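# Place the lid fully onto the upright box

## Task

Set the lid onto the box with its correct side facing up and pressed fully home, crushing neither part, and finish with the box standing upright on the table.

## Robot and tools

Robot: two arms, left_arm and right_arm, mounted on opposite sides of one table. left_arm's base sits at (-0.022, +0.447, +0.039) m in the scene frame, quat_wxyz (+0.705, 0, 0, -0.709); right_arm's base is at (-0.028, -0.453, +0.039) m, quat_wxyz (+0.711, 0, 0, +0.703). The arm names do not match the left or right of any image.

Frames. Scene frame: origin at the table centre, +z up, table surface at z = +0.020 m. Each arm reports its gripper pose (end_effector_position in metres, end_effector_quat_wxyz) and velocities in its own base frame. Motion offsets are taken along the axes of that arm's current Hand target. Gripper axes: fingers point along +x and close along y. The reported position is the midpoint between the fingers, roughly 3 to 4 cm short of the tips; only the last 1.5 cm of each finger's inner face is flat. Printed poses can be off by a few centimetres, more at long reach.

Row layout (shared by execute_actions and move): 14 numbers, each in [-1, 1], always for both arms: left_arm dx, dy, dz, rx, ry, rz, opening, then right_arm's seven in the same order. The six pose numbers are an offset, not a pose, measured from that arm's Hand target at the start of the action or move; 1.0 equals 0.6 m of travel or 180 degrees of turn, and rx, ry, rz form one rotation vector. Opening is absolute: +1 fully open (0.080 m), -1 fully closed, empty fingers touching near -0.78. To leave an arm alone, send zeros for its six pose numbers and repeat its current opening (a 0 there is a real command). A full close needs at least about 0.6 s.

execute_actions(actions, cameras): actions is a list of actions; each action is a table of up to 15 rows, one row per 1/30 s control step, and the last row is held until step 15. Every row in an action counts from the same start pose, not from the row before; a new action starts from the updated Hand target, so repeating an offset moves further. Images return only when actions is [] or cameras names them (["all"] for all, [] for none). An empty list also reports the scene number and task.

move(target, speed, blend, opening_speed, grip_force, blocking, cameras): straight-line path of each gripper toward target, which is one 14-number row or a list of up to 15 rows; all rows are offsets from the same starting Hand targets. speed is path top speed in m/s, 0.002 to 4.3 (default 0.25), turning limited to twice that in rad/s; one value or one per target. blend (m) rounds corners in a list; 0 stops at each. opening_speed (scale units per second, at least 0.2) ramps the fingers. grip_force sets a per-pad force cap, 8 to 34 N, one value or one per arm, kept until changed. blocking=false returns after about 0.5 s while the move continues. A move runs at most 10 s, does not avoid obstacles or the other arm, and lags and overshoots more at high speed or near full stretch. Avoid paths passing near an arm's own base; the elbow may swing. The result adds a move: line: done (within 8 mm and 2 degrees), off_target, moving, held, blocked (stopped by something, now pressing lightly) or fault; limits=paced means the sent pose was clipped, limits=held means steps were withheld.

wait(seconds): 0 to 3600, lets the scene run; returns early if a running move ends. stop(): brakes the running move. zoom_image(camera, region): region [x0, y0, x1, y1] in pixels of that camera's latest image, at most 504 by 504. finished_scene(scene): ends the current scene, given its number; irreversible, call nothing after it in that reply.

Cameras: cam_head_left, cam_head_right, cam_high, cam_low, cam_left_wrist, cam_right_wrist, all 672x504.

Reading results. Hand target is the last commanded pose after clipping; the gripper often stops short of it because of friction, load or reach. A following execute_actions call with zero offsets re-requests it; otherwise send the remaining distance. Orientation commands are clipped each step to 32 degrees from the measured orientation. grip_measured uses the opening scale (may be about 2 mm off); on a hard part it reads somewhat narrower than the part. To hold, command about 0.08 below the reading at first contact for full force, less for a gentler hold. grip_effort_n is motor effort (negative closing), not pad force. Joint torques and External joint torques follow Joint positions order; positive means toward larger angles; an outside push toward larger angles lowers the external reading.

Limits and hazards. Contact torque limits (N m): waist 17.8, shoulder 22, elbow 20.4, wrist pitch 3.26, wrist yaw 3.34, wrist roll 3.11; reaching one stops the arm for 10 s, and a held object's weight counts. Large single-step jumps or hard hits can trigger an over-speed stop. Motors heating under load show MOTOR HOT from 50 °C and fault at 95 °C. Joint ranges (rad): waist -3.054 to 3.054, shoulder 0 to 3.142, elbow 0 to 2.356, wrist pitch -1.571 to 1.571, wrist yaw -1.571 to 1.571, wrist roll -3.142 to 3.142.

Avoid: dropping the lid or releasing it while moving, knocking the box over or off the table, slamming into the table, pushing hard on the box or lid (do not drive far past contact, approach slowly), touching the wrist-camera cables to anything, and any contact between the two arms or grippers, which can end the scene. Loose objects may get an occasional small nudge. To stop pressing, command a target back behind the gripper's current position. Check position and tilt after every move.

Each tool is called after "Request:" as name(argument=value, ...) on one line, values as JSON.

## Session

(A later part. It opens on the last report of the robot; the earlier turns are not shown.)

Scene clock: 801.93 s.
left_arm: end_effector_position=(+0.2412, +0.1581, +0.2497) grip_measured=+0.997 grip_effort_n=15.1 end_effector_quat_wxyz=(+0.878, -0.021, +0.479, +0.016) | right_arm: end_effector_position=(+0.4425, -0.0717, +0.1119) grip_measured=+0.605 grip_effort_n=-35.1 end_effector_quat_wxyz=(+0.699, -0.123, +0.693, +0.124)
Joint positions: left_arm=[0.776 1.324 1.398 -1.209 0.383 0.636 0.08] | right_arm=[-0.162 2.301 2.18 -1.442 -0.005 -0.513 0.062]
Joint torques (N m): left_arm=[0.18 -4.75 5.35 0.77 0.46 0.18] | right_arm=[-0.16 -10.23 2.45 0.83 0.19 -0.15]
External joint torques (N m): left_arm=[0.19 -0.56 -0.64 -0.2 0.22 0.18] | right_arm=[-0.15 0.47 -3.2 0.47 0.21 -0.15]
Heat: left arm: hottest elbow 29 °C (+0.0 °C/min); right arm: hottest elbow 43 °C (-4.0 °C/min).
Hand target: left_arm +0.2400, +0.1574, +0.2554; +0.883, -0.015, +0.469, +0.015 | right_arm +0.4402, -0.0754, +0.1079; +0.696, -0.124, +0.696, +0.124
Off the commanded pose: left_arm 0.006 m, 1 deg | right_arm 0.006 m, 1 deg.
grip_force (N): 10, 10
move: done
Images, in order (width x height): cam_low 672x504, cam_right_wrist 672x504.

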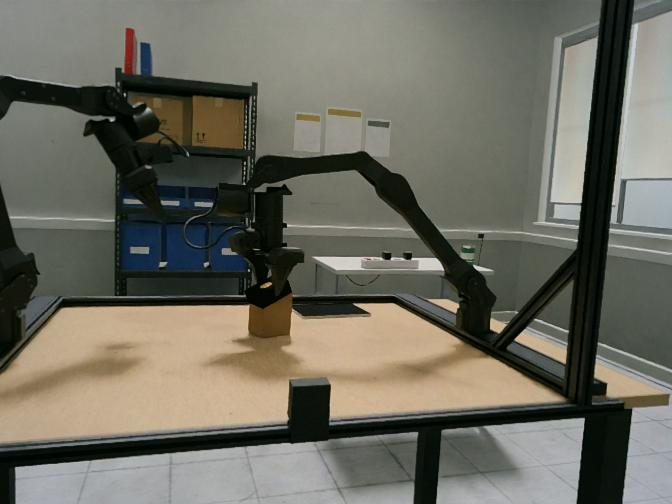

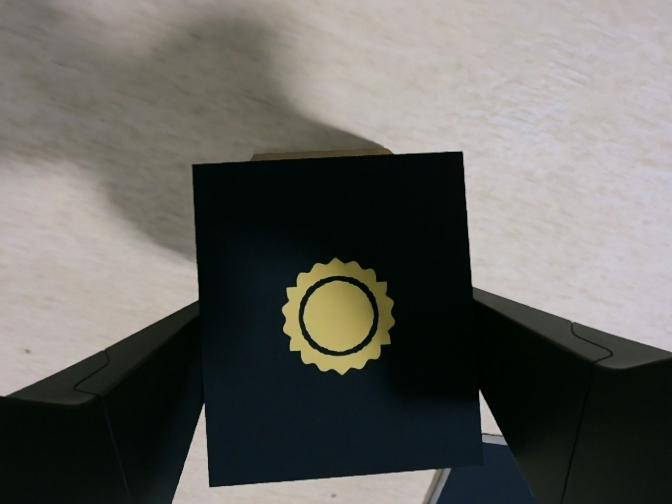

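Request:
move(target=[[0,0,0,0,0,0,1,-0.055,0,0,0,0,0,0.3],[0,0,0,0,0,0,1,-0.068,-0.0035,-0.0212,0,-0.122,0,0.3]], speed=0.08, cameras=["cam_low","cam_right_wrist","cam_high"])

Scene clock: 850.90 s.
left_arm: end_effector_position=(+0.2412, +0.1581, +0.2497) grip_measured=+0.997 grip_effort_n=14.7 end_effector_quat_wxyz=(+0.878, -0.021, +0.479, +0.016) | right_arm: end_effector_position=(+0.4294, -0.0812, +0.1408) grip_measured=+0.605 grip_effort_n=-35.1 end_effector_quat_wxyz=(+0.808, -0.096, +0.564, +0.143)
Joint positions: left_arm=[0.776 1.324 1.398 -1.209 0.383 0.636 0.08] | right_arm=[-0.256 1.967 1.726 -1.039 -0.202 -0.571 0.062]
Joint torques (N m): left_arm=[0.16 -4.74 5.37 0.76 0.46 0.18] | right_arm=[-0.3 -11.03 3.91 1.51 -0.59 -0.15]
External joint torques (N m): left_arm=[0.16 -0.62 -0.58 -0.2 0.22 0.18] | right_arm=[-0.21 -1.8 -2.34 0.69 -0.45 -0.15]
Heat: left arm: hottest elbow 29 °C (+0.0 °C/min); right arm: hottest shoulder 42 °C (+3.0 °C/min).
Hand target: left_arm +0.2400, +0.1574, +0.2554; +0.883, -0.015, +0.469, +0.015 | right_arm +0.4289, -0.0818, +0.1487; +0.816, -0.098, +0.551, +0.145
Off the commanded pose: left_arm 0.006 m, 1 deg | right_arm 0.008 m, 2 deg.
grip_force (N): 10, 10
move: done
Images, in order (width x height): cam_high 672x504, cam_low 672x504, cam_right_wrist 672x504.

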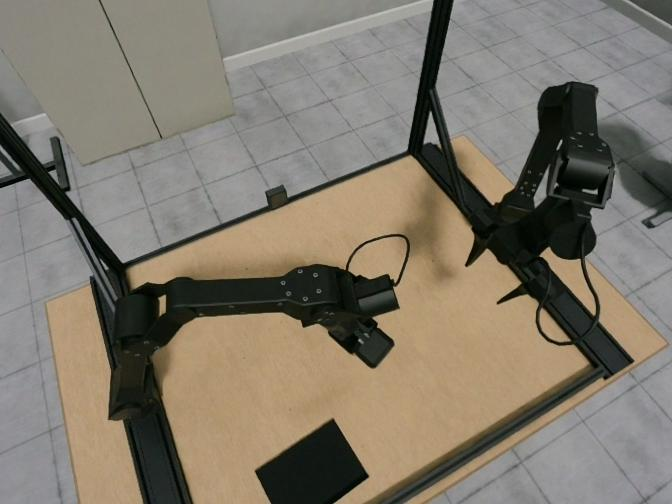

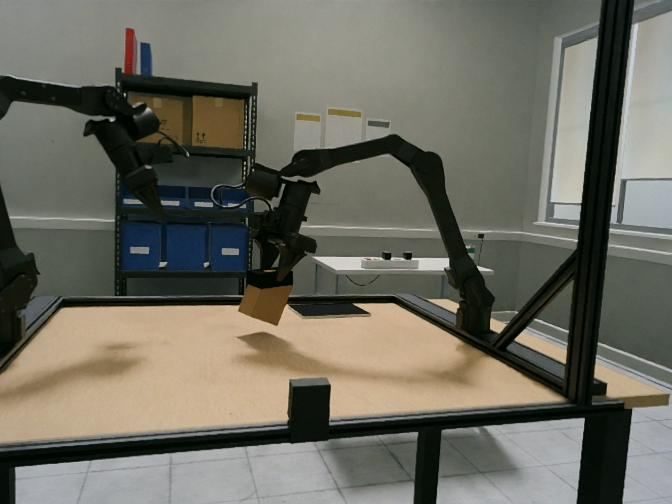

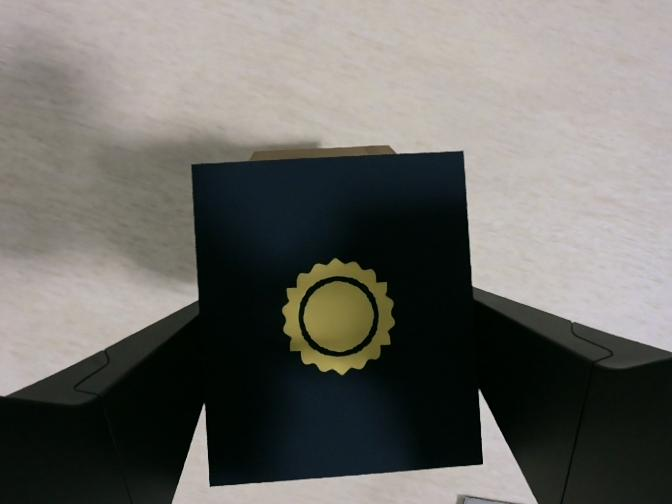

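Request:
zoom_image(camera="cam_low", region=[220, 250, 320, 350])

Scaled by 5.040 from the camera's image (finer frame: 960x720).

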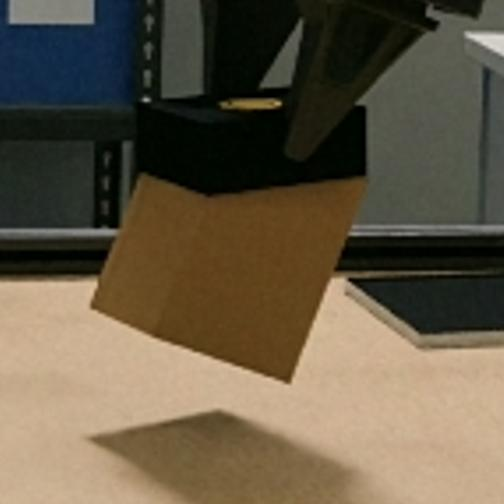

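Request:
move(target=[[0,0,0,0,0,0,1,0.0368,0.0035,0.0082,0,0.122,0,0.3],[0,0,0,0,0,0,1,0.0787,0.0035,-0.0087,0,0.122,0,0.3],[0,0,0,0,0,0,1,0.0597,0.0035,-0.0220,0,0.0553,0,0.3],[0,0,0,0,0,0,1,0.0473,0.0035,-0.0317,0,0,0,0.3]], speed=[0.12,0.04,0.08,0.08], blend=[0.003,0,0.003,0], cameras=["cam_low","cam_right_wrist"])

Request:
zoom_image(camera="cam_low", region=[220, 250, 320, 350])

Scene clock: 1005.27 s.
left_arm: end_effector_position=(+0.2412, +0.1581, +0.2497) grip_measured=+0.997 grip_effort_n=14.7 end_effector_quat_wxyz=(+0.878, -0.021, +0.479, +0.016) | right_arm: end_effector_position=(+0.4234, -0.0805, +0.1141) grip_measured=+0.605 grip_effort_n=-34.7 end_effector_quat_wxyz=(+0.812, -0.100, +0.557, +0.143)
Joint positions: left_arm=[0.776 1.324 1.398 -1.209 0.383 0.636 0.08] | right_arm=[-0.259 1.936 1.573 -0.899 -0.205 -0.577 0.062]
Joint torques (N m): left_arm=[0.16 -4.73 5.38 0.76 0.46 0.18] | right_arm=[-0.47 -9.36 3.37 1.54 -0.55 -0.17]
External joint torques (N m): left_arm=[0.14 -0.64 -0.54 -0.2 0.23 0.18] | right_arm=[-0.49 -0.48 -2.8 0.71 -0.41 -0.17]
Heat: left arm: hottest elbow 29 °C (+0.0 °C/min); right arm: hottest shoulder 41 °C (+1.0 °C/min).
Hand target: left_arm +0.2400, +0.1574, +0.2554; +0.883, -0.015, +0.469, +0.015 | right_arm +0.4216, -0.0822, +0.1153; +0.816, -0.098, +0.551, +0.145
Off the commanded pose: left_arm 0.006 m, 1 deg | right_arm 0.003 m, 1 deg.
grip_force (N): 10, 10
move: done

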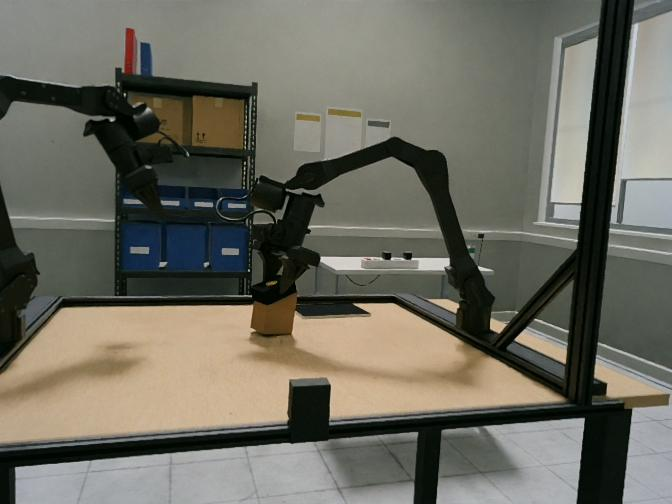

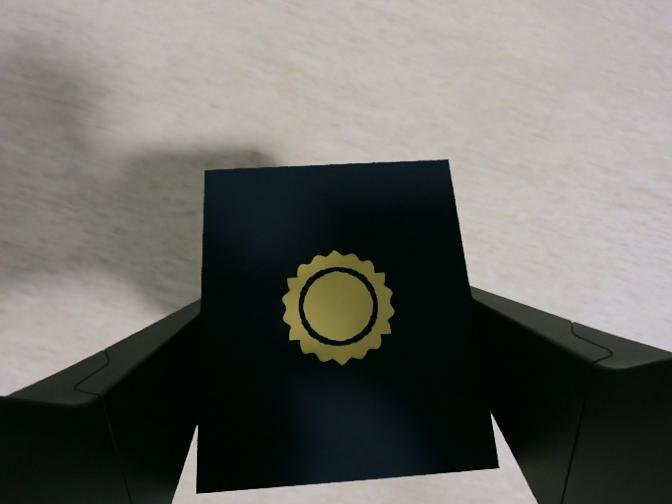

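Scaled by 5.040 from the camera's image (finer frame: 960x720).

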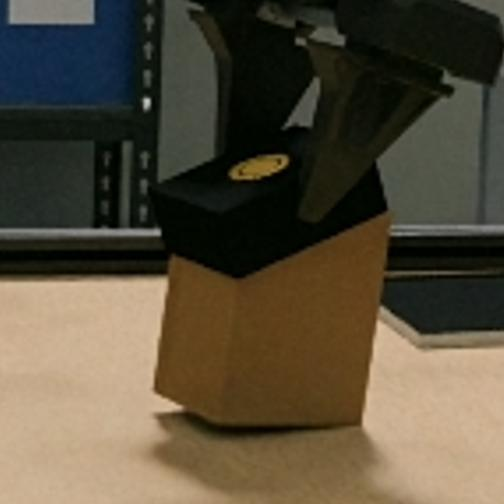

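Request:
move(target=[0.3948,-0.2097,-0.0678,-0.0575,-0.1989,0.0802,1,0.0167,0,0.0263,0,0.0444,0,0.3], speed=0.2, cameras=["cam_low","cam_left_wrist","cam_high"])

Request:
zoom_image(camera="cam_low", region=[180, 230, 320, 370])

Scene clock: 1106.43 s.
left_arm: end_effector_position=(+0.3437, +0.0304, +0.0345) grip_measured=+0.997 grip_effort_n=15.1 end_effector_quat_wxyz=(+0.970, -0.027, +0.180, +0.162) | right_arm: end_effector_position=(+0.4353, -0.0747, +0.1115) grip_measured=+0.605 grip_effort_n=-35.1 end_effector_quat_wxyz=(+0.774, -0.111, +0.607, +0.142)
Joint positions: left_arm=[-0.073 1.827 0.265 1.167 -0.378 -0.146 0.08] | right_arm=[-0.214 2.067 1.78 -1.082 -0.131 -0.564 0.062]
Joint torques (N m): left_arm=[-0.2 -3.88 1.89 2.52 -0.27 0.1] | right_arm=[0.3 -7.52 6.49 0.3 0.1 0.08]
External joint torques (N m): left_arm=[-0.22 0.97 -1.07 0.93 -0.18 0.1] | right_arm=[0.4 2.09 0.46 -0.39 0.19 0.08]
Heat: left arm: hottest shoulder 29 °C (+1.0 °C/min); right arm: hottest shoulder 44 °C (-1.0 °C/min).
Hand target: left_arm +0.3440, +0.0332, +0.0378; +0.970, -0.030, +0.171, +0.170 | right_arm +0.4389, -0.0759, +0.1119; +0.776, -0.108, +0.606, +0.138
Off the commanded pose: left_arm 0.004 m, 1 deg | right_arm 0.004 m, 1 deg.
grip_force (N): 10, 10
move: done
Images, in order (width x height): cam_high 672x504, cam_low 672x504, cam_left_wrist 672x504.

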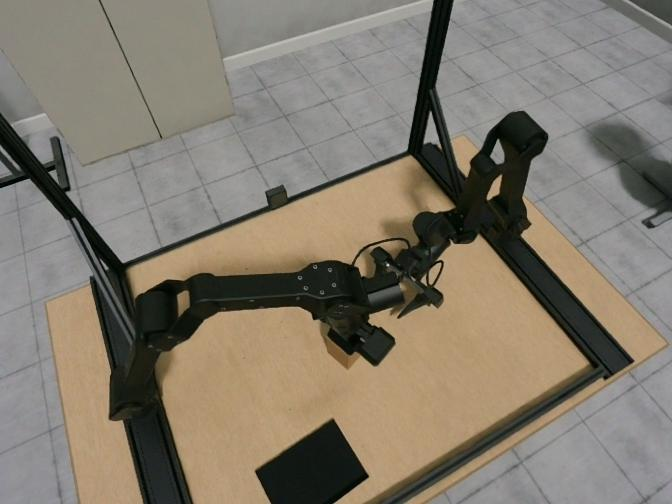

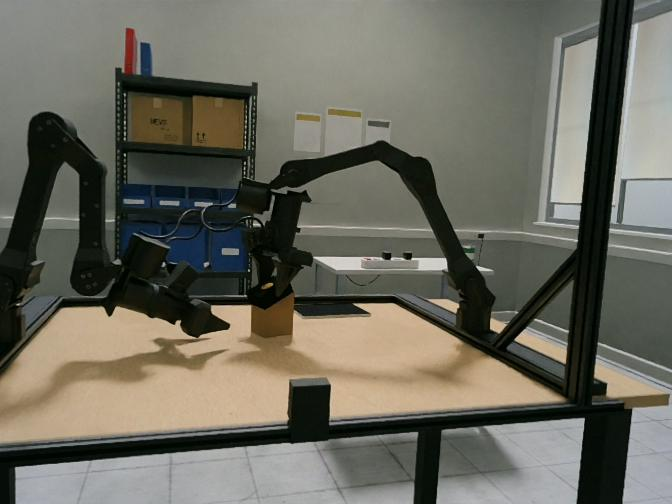

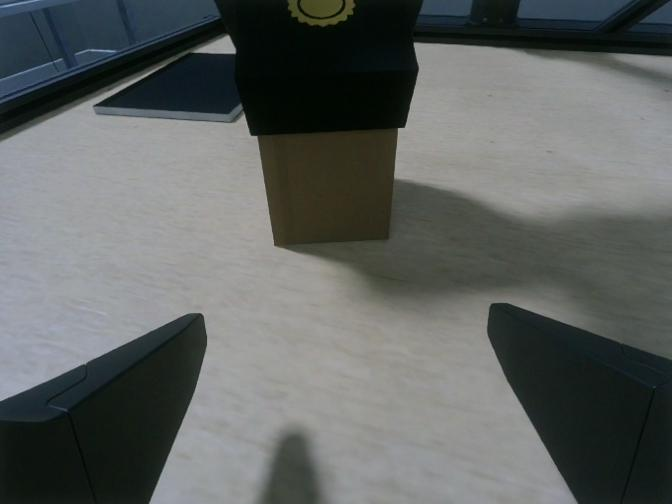

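Scaled by 3.600 from the camera's image (finer frame: 960x720).

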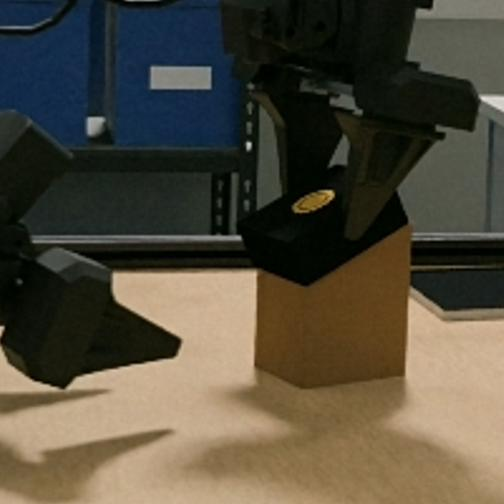

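Request:
move(target=[[0.1612,0.0095,0.0337,0,0,0,1,0,0,0,0,0,0,0.3],[0.1612,0.0095,0.0337,0,0,0,0.28,0,0,0,0,0,0,0.3]], speed=0.1, opening_speed=1.5, grip_force=[12, 16], cameras=["cam_low","cam_left_wrist"])

Request:
zoom_image(camera="cam_low", region=[180, 230, 320, 370])

Scene clock: 1138.23 s.
left_arm: end_effector_position=(+0.4298, +0.0674, +0.0189) grip_measured=+0.453 grip_effort_n=-38.4 end_effector_quat_wxyz=(+0.969, -0.033, +0.178, +0.165) | right_arm: end_effector_position=(+0.4350, -0.0783, +0.1119) grip_measured=+0.605 grip_effort_n=-46.7 end_effector_quat_wxyz=(+0.775, -0.106, +0.608, +0.136)
Joint positions: left_arm=[0.071 2.077 0.617 1.083 -0.247 -0.102 0.055] | right_arm=[-0.222 2.067 1.781 -1.082 -0.129 -0.554 0.062]
Joint torques (N m): left_arm=[0.23 -5.94 4.32 1.37 0 0.17] | right_arm=[0.29 -7.64 6.42 0.29 0.05 0.03]
External joint torques (N m): left_arm=[0.17 1.26 0.75 -0.28 0.07 0.17] | right_arm=[0.3 2.09 0.34 -0.39 0.15 0.03]
Heat: left arm: hottest wrist pitch 33 °C (+6.1 °C/min); right arm: hottest elbow 41 °C (+6.1 °C/min).
Hand target: left_arm +0.4340, +0.0717, +0.0237; +0.970, -0.030, +0.171, +0.170 | right_arm +0.4389, -0.0759, +0.1119; +0.776, -0.108, +0.606, +0.138
Off the commanded pose: left_arm 0.008 m, 1 deg | right_arm 0.005 m, 0 deg.
grip_force (N): 12, 16
move: done

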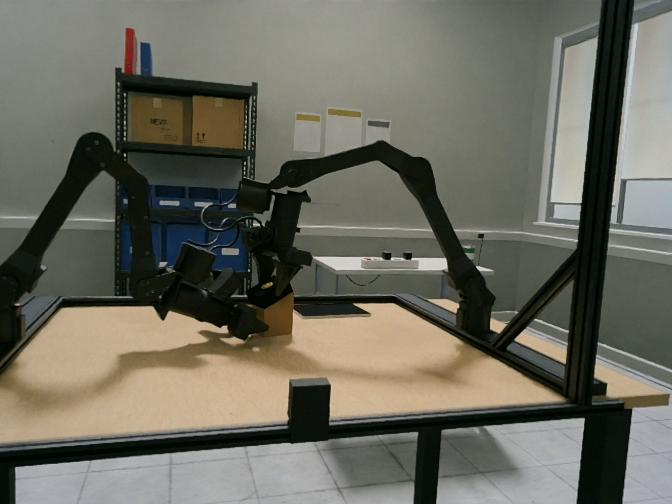

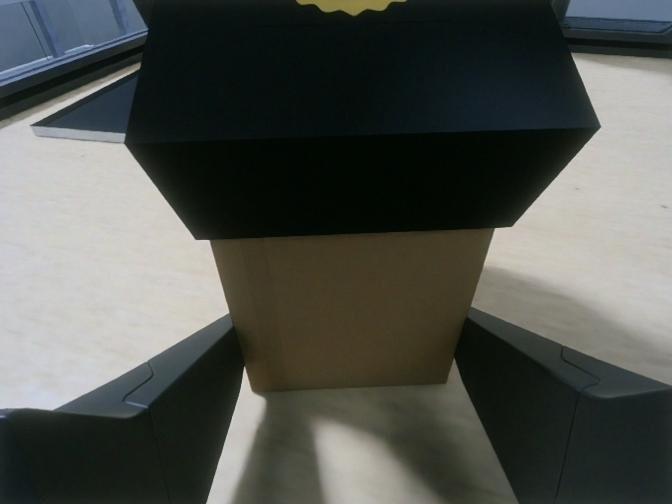

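Scaled by 3.600 from the camera's image (finer frame: 960x720).

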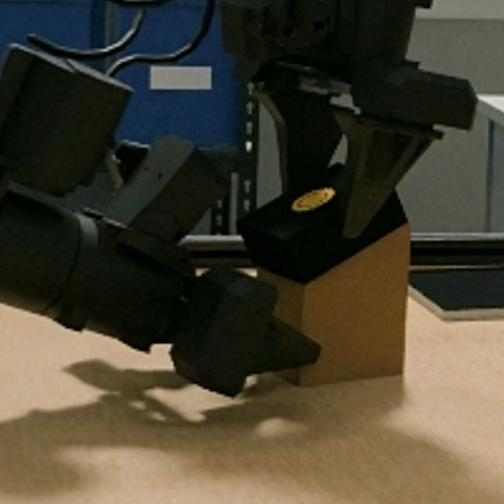

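Request:
move(target=[0,0,0,0,0,0,0.28,-0.0313,0,-0.0222,0,-0.1167,0,0.3], speed=0.1, cameras=["cam_low","cam_left_wrist"])

Request:
zoom_image(camera="cam_low", region=[180, 230, 320, 370])

Scene clock: 1147.87 s.
left_arm: end_effector_position=(+0.4297, +0.0674, +0.0186) grip_measured=+0.453 grip_effort_n=-37.9 end_effector_quat_wxyz=(+0.969, -0.033, +0.179, +0.165) | right_arm: end_effector_position=(+0.4234, -0.0837, +0.1215) grip_measured=+0.605 grip_effort_n=-47.2 end_effector_quat_wxyz=(+0.868, -0.081, +0.465, +0.152)
Joint positions: left_arm=[0.071 2.077 0.617 1.081 -0.247 -0.102 0.055] | right_arm=[-0.314 1.818 1.367 -0.637 -0.347 -0.573 0.062]
Joint torques (N m): left_arm=[0.23 -5.98 4.32 1.43 0 0.17] | right_arm=[-0.36 -9.58 3.76 1.83 -0.7 -0.07]
External joint torques (N m): left_arm=[0.19 1.19 0.83 -0.21 0.07 0.17] | right_arm=[-0.3 -1.37 -2.58 0.77 -0.5 -0.07]
Heat: left arm: hottest wrist pitch 31 °C (+4.0 °C/min); right arm: hottest elbow 39 °C (+4.0 °C/min).
Hand target: left_arm +0.4340, +0.0717, +0.0237; +0.970, -0.030, +0.171, +0.170 | right_arm +0.4225, -0.0819, +0.1269; +0.873, -0.081, +0.455, +0.156
Off the commanded pose: left_arm 0.008 m, 1 deg | right_arm 0.006 m, 1 deg.
grip_force (N): 12, 16
move: done

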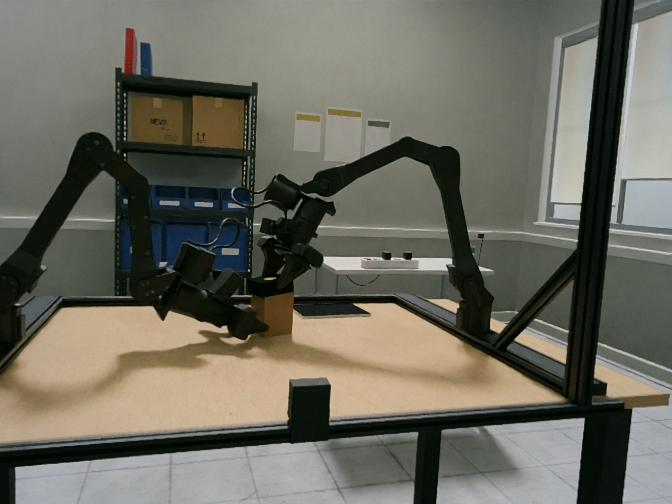

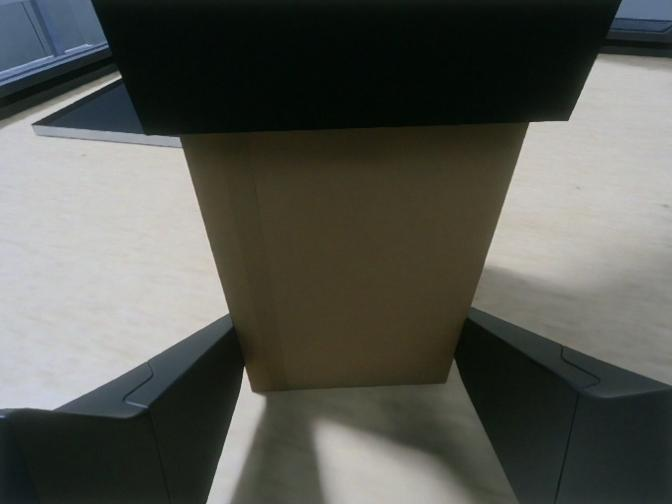

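Scaled by 3.600 from the camera's image (finer frame: 960x720).

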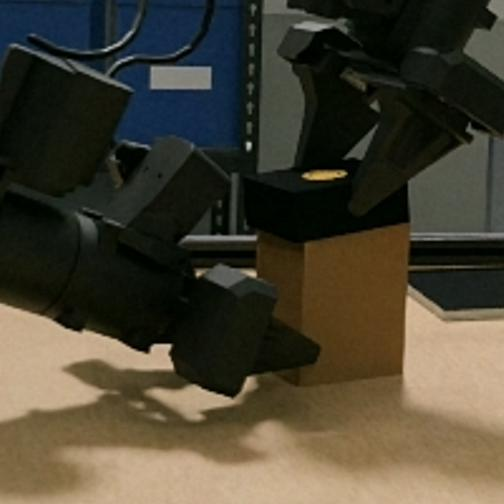

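Request:
move(target=[0,0,0,0,0,0,0.28,-0.0162,-0.0012,-0.0085,0,-0.0444,0,0.3], speed=0.08, cameras=["cam_low","cam_left_wrist"])

Request:
zoom_image(camera="cam_low", region=[220, 250, 320, 350])

Scene clock: 1179.30 s.
left_arm: end_effector_position=(+0.4297, +0.0674, +0.0186) grip_measured=+0.453 grip_effort_n=-38.4 end_effector_quat_wxyz=(+0.969, -0.033, +0.179, +0.165) | right_arm: end_effector_position=(+0.4141, -0.0885, +0.1250) grip_measured=+0.605 grip_effort_n=-47.2 end_effector_quat_wxyz=(+0.898, -0.070, +0.406, +0.157)
Joint positions: left_arm=[0.071 2.077 0.617 1.081 -0.247 -0.102 0.055] | right_arm=[-0.365 1.735 1.215 -0.463 -0.447 -0.573 0.062]
Joint torques (N m): left_arm=[0.21 -5.96 4.33 1.43 -0.01 0.17] | right_arm=[-0.27 -9.25 3.9 2.11 -0.78 0.07]
External joint torques (N m): left_arm=[0.21 1.22 0.8 -0.22 0.05 0.17] | right_arm=[-0.27 -1.61 -2.5 0.92 -0.53 0.06]
Heat: left arm: hottest wrist pitch 30 °C (-1.0 °C/min); right arm: hottest shoulder 43 °C (+2.0 °C/min).
Hand target: left_arm +0.4340, +0.0717, +0.0237; +0.970, -0.030, +0.171, +0.170 | right_arm +0.4136, -0.0859, +0.1320; +0.903, -0.070, +0.393, +0.161
Off the commanded pose: left_arm 0.008 m, 1 deg | right_arm 0.007 m, 2 deg.
grip_force (N): 12, 16
move: done

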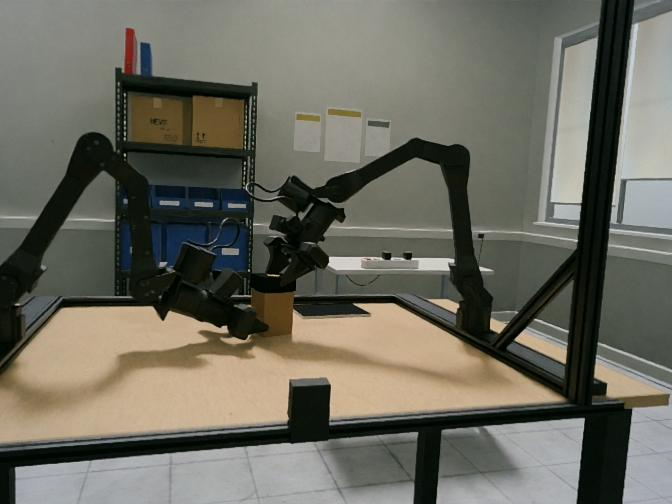

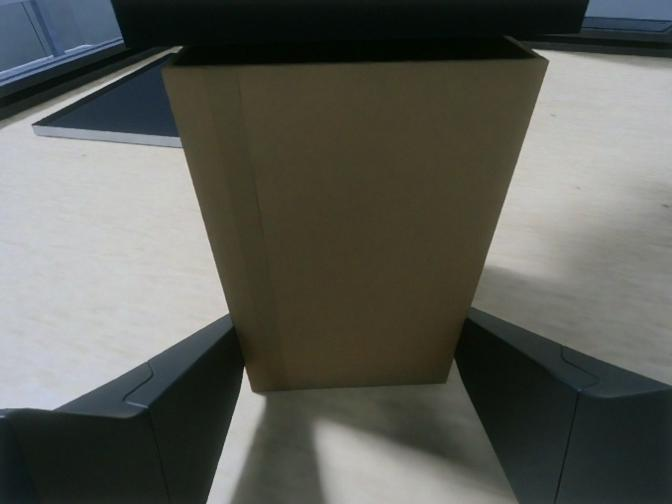

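Scaled by 5.040 from the camera's image (finer frame: 960x720).

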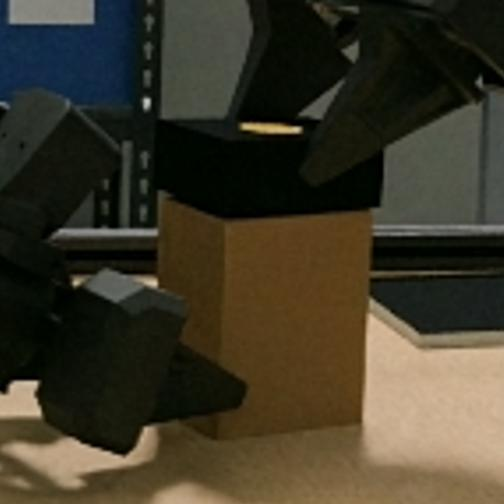

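Request:
move(target=[[0,0,0,0,0,0,0.28,0.0103,0,-0.0083,0,0,0,0.3],[0,0,0,0,0,0,0.28,0.0415,0,-0.0408,0,0,0,0.3]], speed=0.04, blend=[0.003,0], cameras=["cam_low","cam_left_wrist"])

Request:
zoom_image(camera="cam_low", region=[220, 250, 320, 350])

Scene clock: 1202.37 s.
left_arm: end_effector_position=(+0.4301, +0.0674, +0.0191) grip_measured=+0.453 grip_effort_n=-38.4 end_effector_quat_wxyz=(+0.970, -0.032, +0.179, +0.165) | right_arm: end_effector_position=(+0.4179, -0.0852, +0.1099) grip_measured=+0.605 grip_effort_n=-46.7 end_effector_quat_wxyz=(+0.907, -0.078, +0.381, +0.158)
Joint positions: left_arm=[0.071 2.077 0.619 1.081 -0.247 -0.1 0.055] | right_arm=[-0.359 1.741 1.13 -0.316 -0.461 -0.565 0.062]
Joint torques (N m): left_arm=[0.22 -5.98 4.2 1.45 0 0.14] | right_arm=[-0.46 -5.18 2.7 1.38 -0.3 -0.03]
External joint torques (N m): left_arm=[0.2 1.22 0.62 -0.19 0.06 0.13] | right_arm=[-0.44 2.37 -3.58 0.14 -0.06 -0.04]
Heat: left arm: hottest shoulder 30 °C (+1.0 °C/min); right arm: hottest shoulder 42 °C (+4.0 °C/min).
Hand target: left_arm +0.4340, +0.0717, +0.0237; +0.970, -0.030, +0.171, +0.170 | right_arm +0.4127, -0.0863, +0.0971; +0.903, -0.070, +0.393, +0.161
Off the commanded pose: left_arm 0.007 m, 1 deg | right_arm 0.014 m, 2 deg.
grip_force (N): 12, 16
move: off_target (right_arm)

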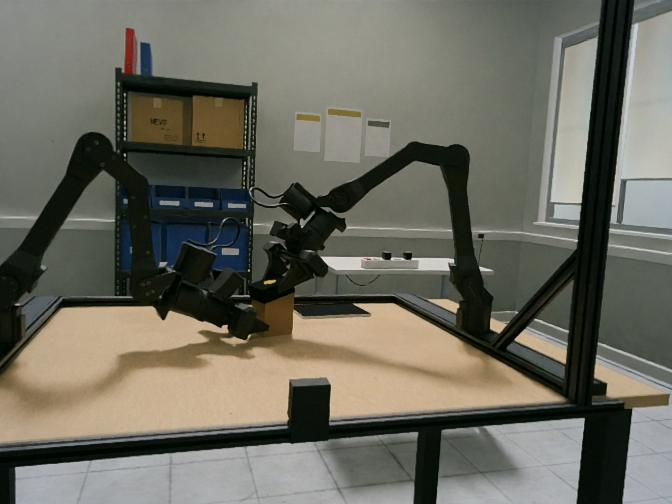

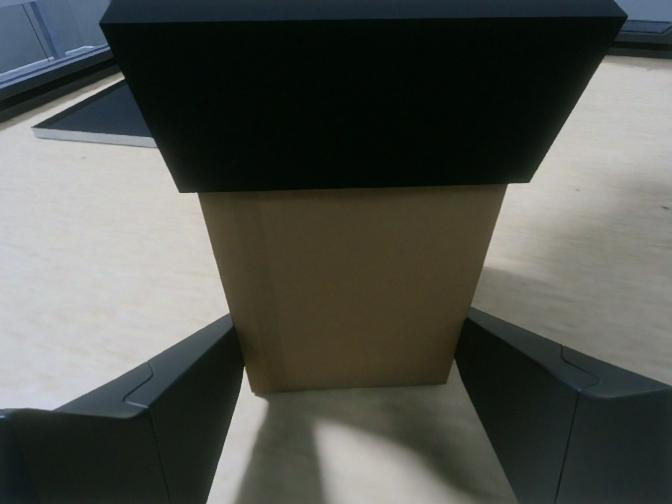

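Scaled by 5.040 from the camera's image (finer frame: 960x720).

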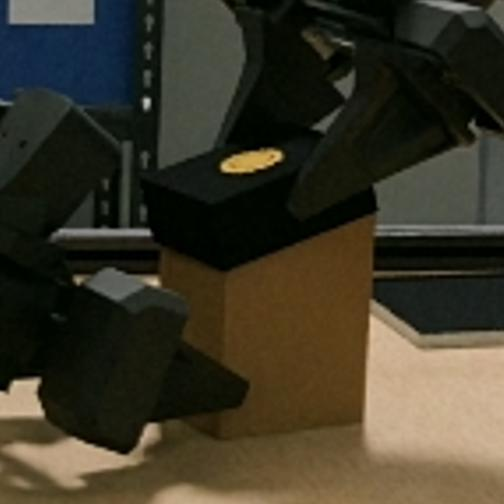

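Request:
move(target=[0,0,0,0,0,0,0.28,-0.0428,0.0032,0.0165,0,-0.1389,0,0.3], speed=0.12, grip_force=[12, 20], cameras=["cam_low","cam_left_wrist"])

Request:
zoom_image(camera="cam_low", region=[220, 250, 320, 350])

Scene clock: 1240.80 s.
left_arm: end_effector_position=(+0.4306, +0.0675, +0.0195) grip_measured=+0.453 grip_effort_n=-38.4 end_effector_quat_wxyz=(+0.970, -0.028, +0.179, +0.164) | right_arm: end_effector_position=(+0.4048, -0.0876, +0.1166) grip_measured=+0.597 grip_effort_n=-54.7 end_effector_quat_wxyz=(+0.964, -0.034, +0.199, +0.171)
Joint positions: left_arm=[0.071 2.077 0.621 1.081 -0.247 -0.091 0.055] | right_arm=[-0.457 1.682 0.784 0.34 -0.726 -0.39 0.062]
Joint torques (N m): left_arm=[0.21 -6.05 3.95 1.46 0 0.12] | right_arm=[-0.33 -7.84 3.42 2.56 -0.73 0.06]
External joint torques (N m): left_arm=[0.2 1.09 0.44 -0.16 0.06 0.12] | right_arm=[-0.3 -1.19 -2.41 1.07 -0.51 0.06]
Heat: left arm: hottest shoulder 30 °C (+1.0 °C/min); right arm: hottest shoulder 36 °C (-7.0 °C/min).
Hand target: left_arm +0.4340, +0.0717, +0.0237; +0.970, -0.030, +0.171, +0.170 | right_arm +0.4024, -0.0880, +0.1226; +0.966, -0.034, +0.188, +0.172
Off the commanded pose: left_arm 0.007 m, 1 deg | right_arm 0.006 m, 1 deg.
grip_force (N): 12, 20
move: done

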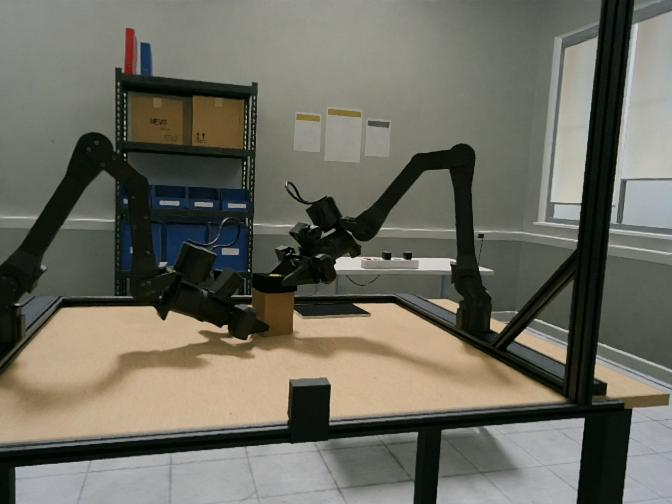

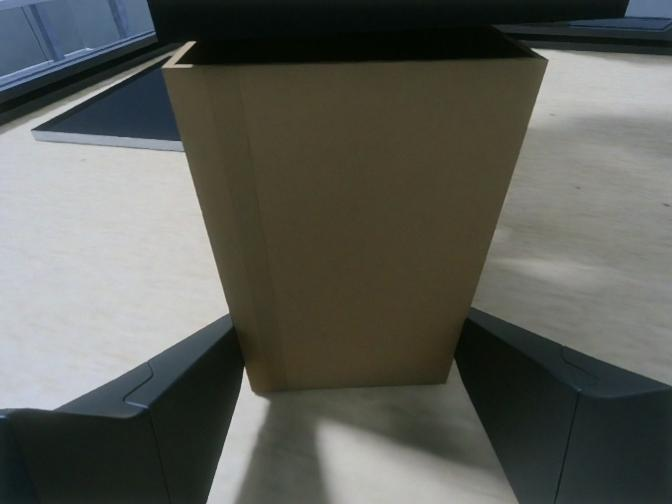

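Scaled by 5.040 from the camera's image (finer frame: 960x720).

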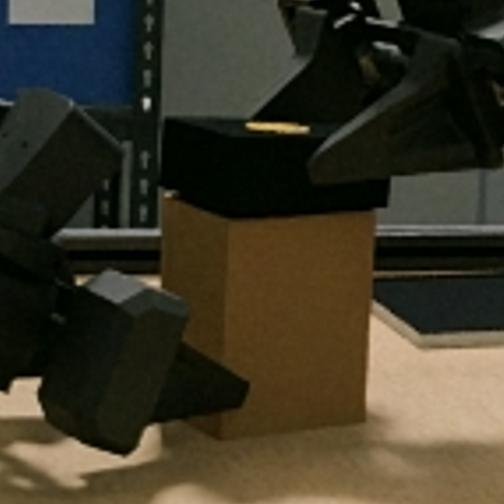

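Request:
move(target=[0,0,0,0,0,0,0.28,-0.0042,-0.0085,0.0037,0,0,0,0.3], speed=0.05, cameras=["cam_low","cam_left_wrist"])

Request:
zoom_image(camera="cam_low", region=[220, 250, 320, 350])

Scene clock: 1281.27 s.
left_arm: end_effector_position=(+0.4306, +0.0675, +0.0195) grip_measured=+0.453 grip_effort_n=-38.4 end_effector_quat_wxyz=(+0.970, -0.028, +0.179, +0.164) | right_arm: end_effector_position=(+0.4026, -0.0919, +0.1163) grip_measured=+0.597 grip_effort_n=-55.1 end_effector_quat_wxyz=(+0.965, -0.030, +0.199, +0.169)
Joint positions: left_arm=[0.071 2.077 0.621 1.081 -0.247 -0.091 0.055] | right_arm=[-0.472 1.682 0.784 0.334 -0.738 -0.39 0.062]
Joint torques (N m): left_arm=[0.21 -6.05 3.95 1.45 0 0.12] | right_arm=[-0.2 -7.72 5.28 1.26 -0.75 -0.12]
External joint torques (N m): left_arm=[0.23 1.16 0.37 -0.2 0.05 0.12] | right_arm=[-0.15 -1.18 -0.42 -0.18 -0.52 -0.13]
Heat: left arm: hottest shoulder 31 °C (+1.0 °C/min); right arm: hottest shoulder 38 °C (+0.0 °C/min).
Hand target: left_arm +0.4340, +0.0717, +0.0237; +0.970, -0.030, +0.171, +0.170 | right_arm +0.4028, -0.0933, +0.1256; +0.966, -0.034, +0.188, +0.172
Off the commanded pose: left_arm 0.007 m, 1 deg | right_arm 0.009 m, 1 deg.
grip_force (N): 12, 20
move: off_target (right_arm)

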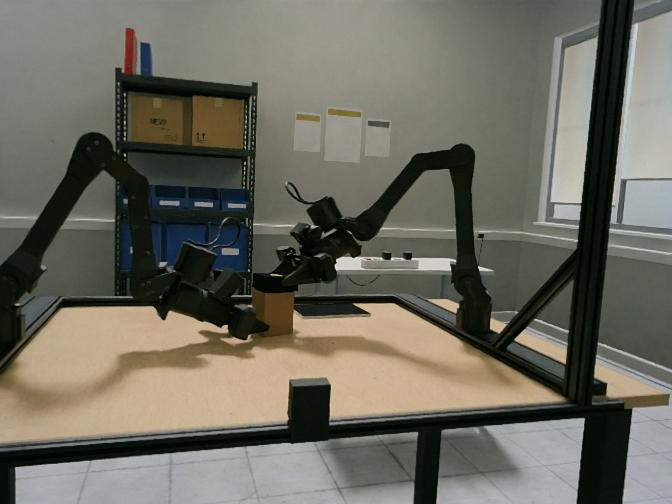

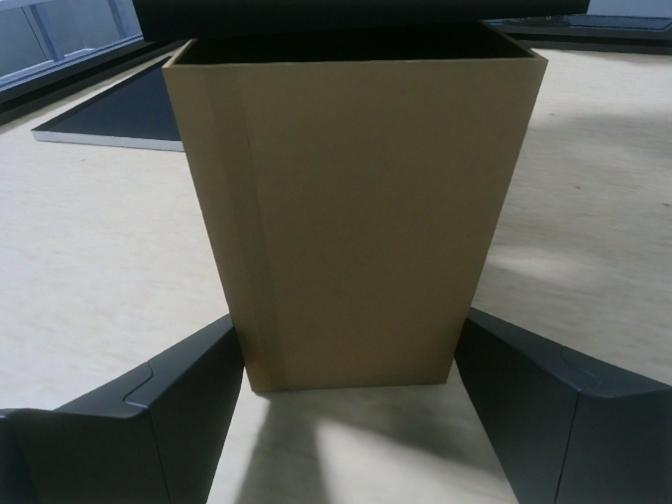

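Scaled by 5.040 from the camera's image (finer frame: 960x720).

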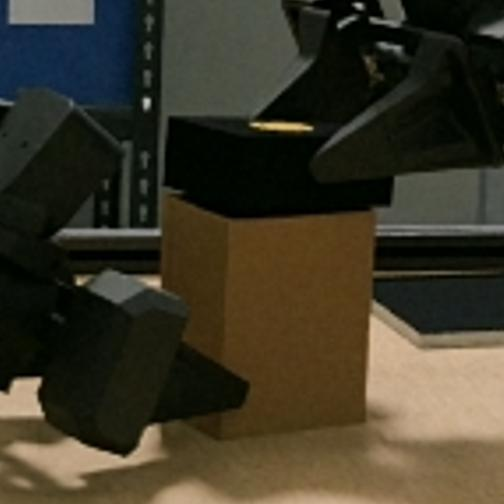

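Request:
move(target=[0,0,0,0,0,0,0.28,0.0105,-0.002,-0.0239,0,0,0,0.3], speed=0.04, cameras=["cam_low","cam_left_wrist"])

Request:
zoom_image(camera="cam_low", region=[220, 250, 320, 350])

Scene clock: 1291.83 s.
left_arm: end_effector_position=(+0.4306, +0.0675, +0.0195) grip_measured=+0.453 grip_effort_n=-38.4 end_effector_quat_wxyz=(+0.970, -0.032, +0.178, +0.165) | right_arm: end_effector_position=(+0.4060, -0.0944, +0.1134) grip_measured=+0.597 grip_effort_n=-55.1 end_effector_quat_wxyz=(+0.967, -0.033, +0.190, +0.168)
Joint positions: left_arm=[0.071 2.077 0.621 1.081 -0.247 -0.1 0.055] | right_arm=[-0.475 1.708 0.78 0.39 -0.743 -0.384 0.062]
Joint torques (N m): left_arm=[0.21 -6.12 3.94 1.47 -0.01 0.12] | right_arm=[-0.29 -5.27 3.22 2.39 -0.6 -0.13]
External joint torques (N m): left_arm=[0.24 1.16 0.32 -0.2 0.05 0.12] | right_arm=[-0.3 1.41 -2.43 0.92 -0.37 -0.13]
Heat: left arm: hottest shoulder 31 °C (+1.0 °C/min); right arm: hottest shoulder 38 °C (+2.0 °C/min).
Hand target: left_arm +0.4340, +0.0717, +0.0237; +0.970, -0.030, +0.171, +0.170 | right_arm +0.4036, -0.0943, +0.1099; +0.966, -0.034, +0.188, +0.172
Off the commanded pose: left_arm 0.007 m, 1 deg | right_arm 0.004 m, 1 deg.
grip_force (N): 12, 20
move: done

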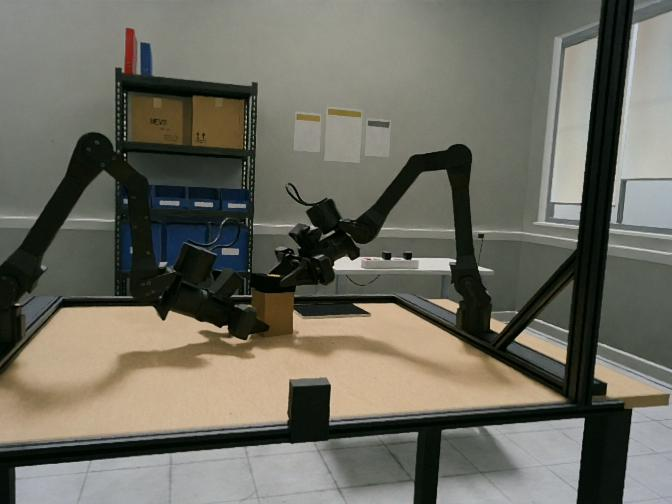

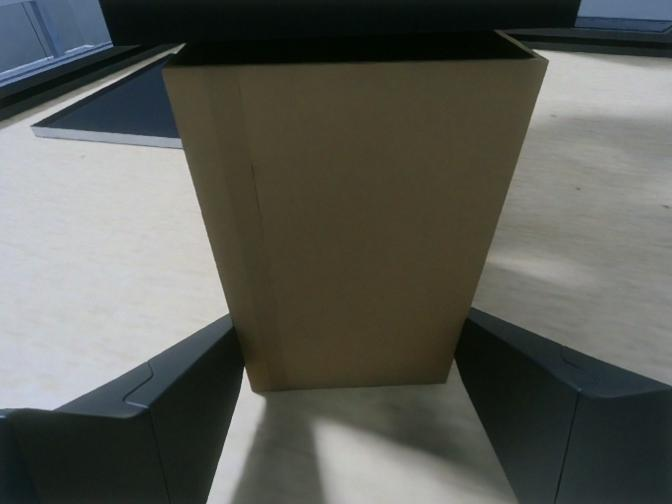

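Scaled by 5.040 from the camera's image (finer frame: 960x720).

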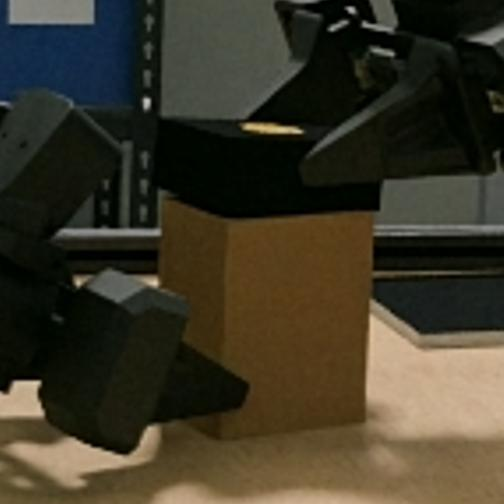

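Request:
move(target=[[0,0,0,0,0,0,0.28,-0.0085,0.005,0.0075,0,-0.0167,0,0.3],[0,0,0,0,0,0,0.28,0.0023,0.0033,-0.017,0,-0.0167,0,0.3]], speed=0.04, cameras=["cam_low","cam_left_wrist"])

Request:
zoom_image(camera="cam_low", region=[220, 250, 320, 350])

Scene clock: 1312.67 s.
left_arm: end_effector_position=(+0.4306, +0.0675, +0.0195) grip_measured=+0.453 grip_effort_n=-38.4 end_effector_quat_wxyz=(+0.970, -0.032, +0.178, +0.165) | right_arm: end_effector_position=(+0.4033, -0.0935, +0.1023) grip_measured=+0.597 grip_effort_n=-55.1 end_effector_quat_wxyz=(+0.971, -0.036, +0.164, +0.170)
Joint positions: left_arm=[0.071 2.077 0.621 1.081 -0.247 -0.1 0.055] | right_arm=[-0.483 1.752 0.717 0.558 -0.768 -0.36 0.062]
Joint torques (N m): left_arm=[0.21 -6.12 3.94 1.47 0 0.12] | right_arm=[-0.31 -5.55 2.89 2.43 -0.67 0.06]
External joint torques (N m): left_arm=[0.19 1.08 0.43 -0.16 0.06 0.12] | right_arm=[-0.28 1.11 -2.43 0.94 -0.47 0.06]
Heat: left arm: hottest shoulder 31 °C (+1.0 °C/min); right arm: hottest shoulder 35 °C (-2.0 °C/min).
Hand target: left_arm +0.4340, +0.0717, +0.0237; +0.970, -0.030, +0.171, +0.170 | right_arm +0.4005, -0.0933, +0.1000; +0.971, -0.029, +0.163, +0.173
Off the commanded pose: left_arm 0.007 m, 1 deg | right_arm 0.004 m, 1 deg.
grip_force (N): 12, 20
move: done

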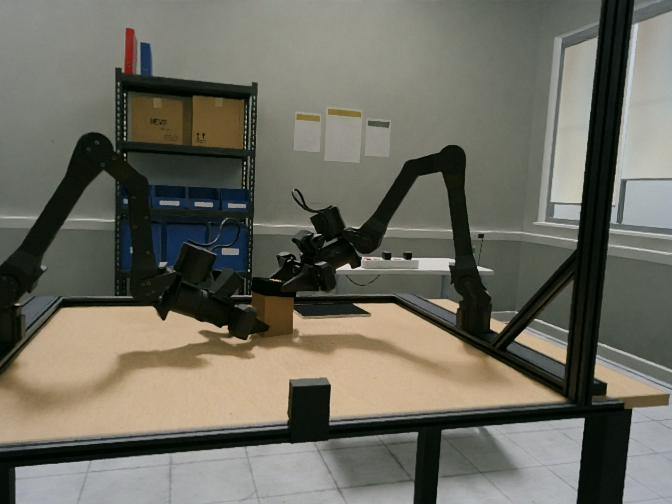

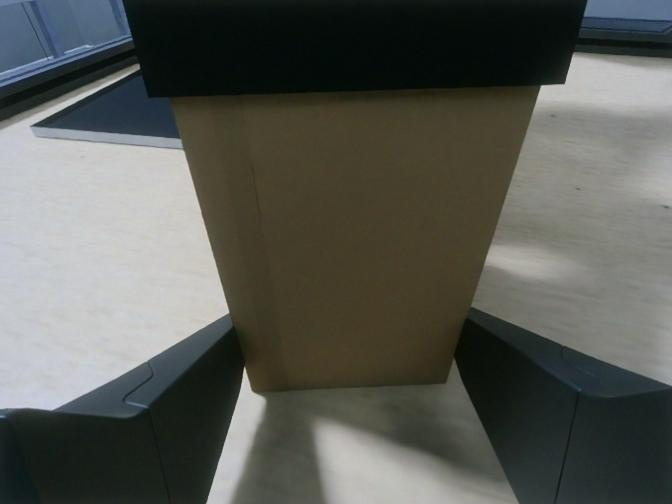

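Scaled by 5.040 from the camera's image (finer frame: 960x720).

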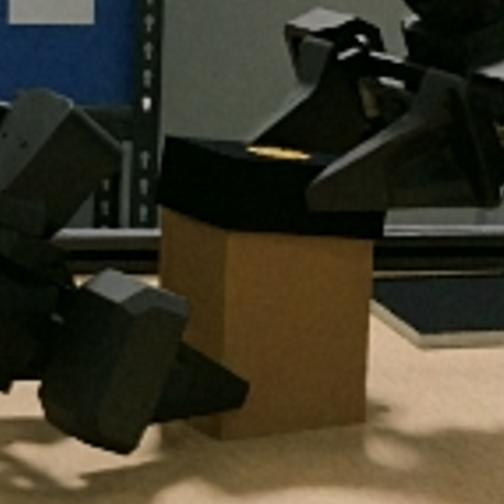

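Request:
move(target=[0,0,0,0,0,0,0.28,0.0135,0,-0.0342,0,0.0444,0,0.3], speed=0.05, cameras=["cam_low","cam_left_wrist"])

Request:
zoom_image(camera="cam_low", region=[220, 250, 320, 350])

Scene clock: 1325.50 s.
left_arm: end_effector_position=(+0.4320, +0.0673, +0.0202) grip_measured=+0.453 grip_effort_n=-38.4 end_effector_quat_wxyz=(+0.970, -0.032, +0.177, +0.164) | right_arm: end_effector_position=(+0.4025, -0.0915, +0.0845) grip_measured=+0.597 grip_effort_n=-55.1 end_effector_quat_wxyz=(+0.959, -0.049, +0.220, +0.173)
Joint positions: left_arm=[0.071 2.079 0.625 1.081 -0.246 -0.099 0.055] | right_arm=[-0.464 1.76 0.763 0.379 -0.714 -0.456 0.062]
Joint torques (N m): left_arm=[0.23 -6.22 3.46 1.47 -0.03 0.12] | right_arm=[0.24 -4.63 4.17 0.37 0.04 -0.14]
External joint torques (N m): left_arm=[0.22 1.03 -0.12 -0.18 0.03 0.11] | right_arm=[0.29 2.14 -1.18 -1.05 0.28 -0.15]
Heat: left arm: hottest shoulder 31 °C (+1.0 °C/min); right arm: hottest wrist pitch 37 °C (+1.0 °C/min).
Hand target: left_arm +0.4340, +0.0717, +0.0237; +0.970, -0.030, +0.171, +0.170 | right_arm +0.4015, -0.0930, +0.0779; +0.957, -0.041, +0.230, +0.171
Off the commanded pose: left_arm 0.006 m, 1 deg | right_arm 0.007 m, 2 deg.
grip_force (N): 12, 20
move: done

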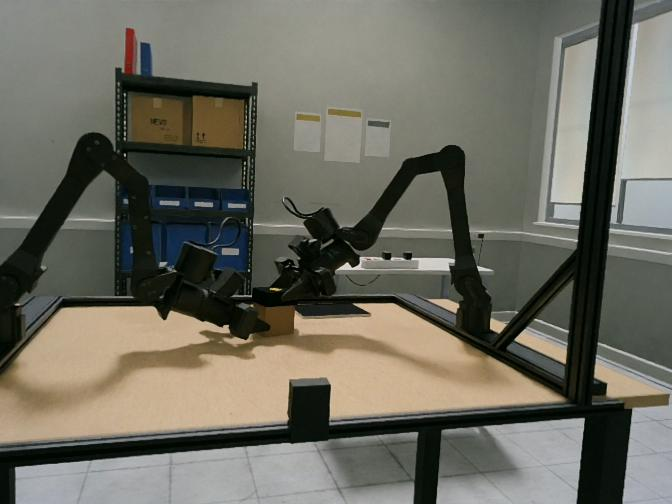

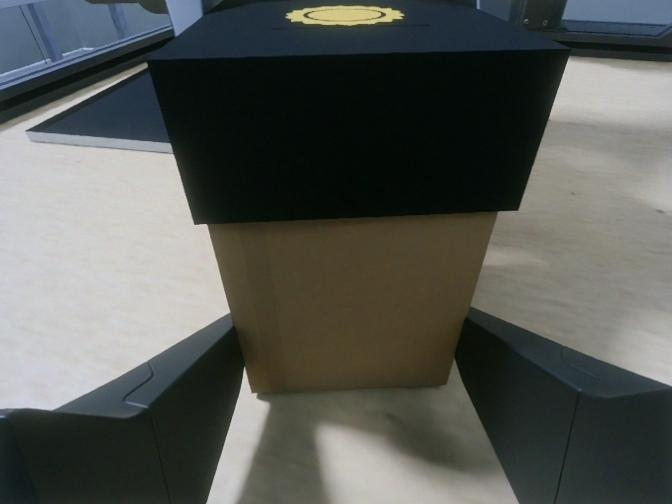

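Scaled by 5.040 from the camera's image (finer frame: 960x720).

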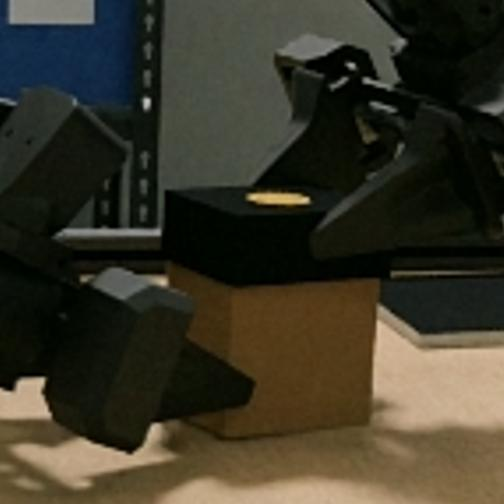

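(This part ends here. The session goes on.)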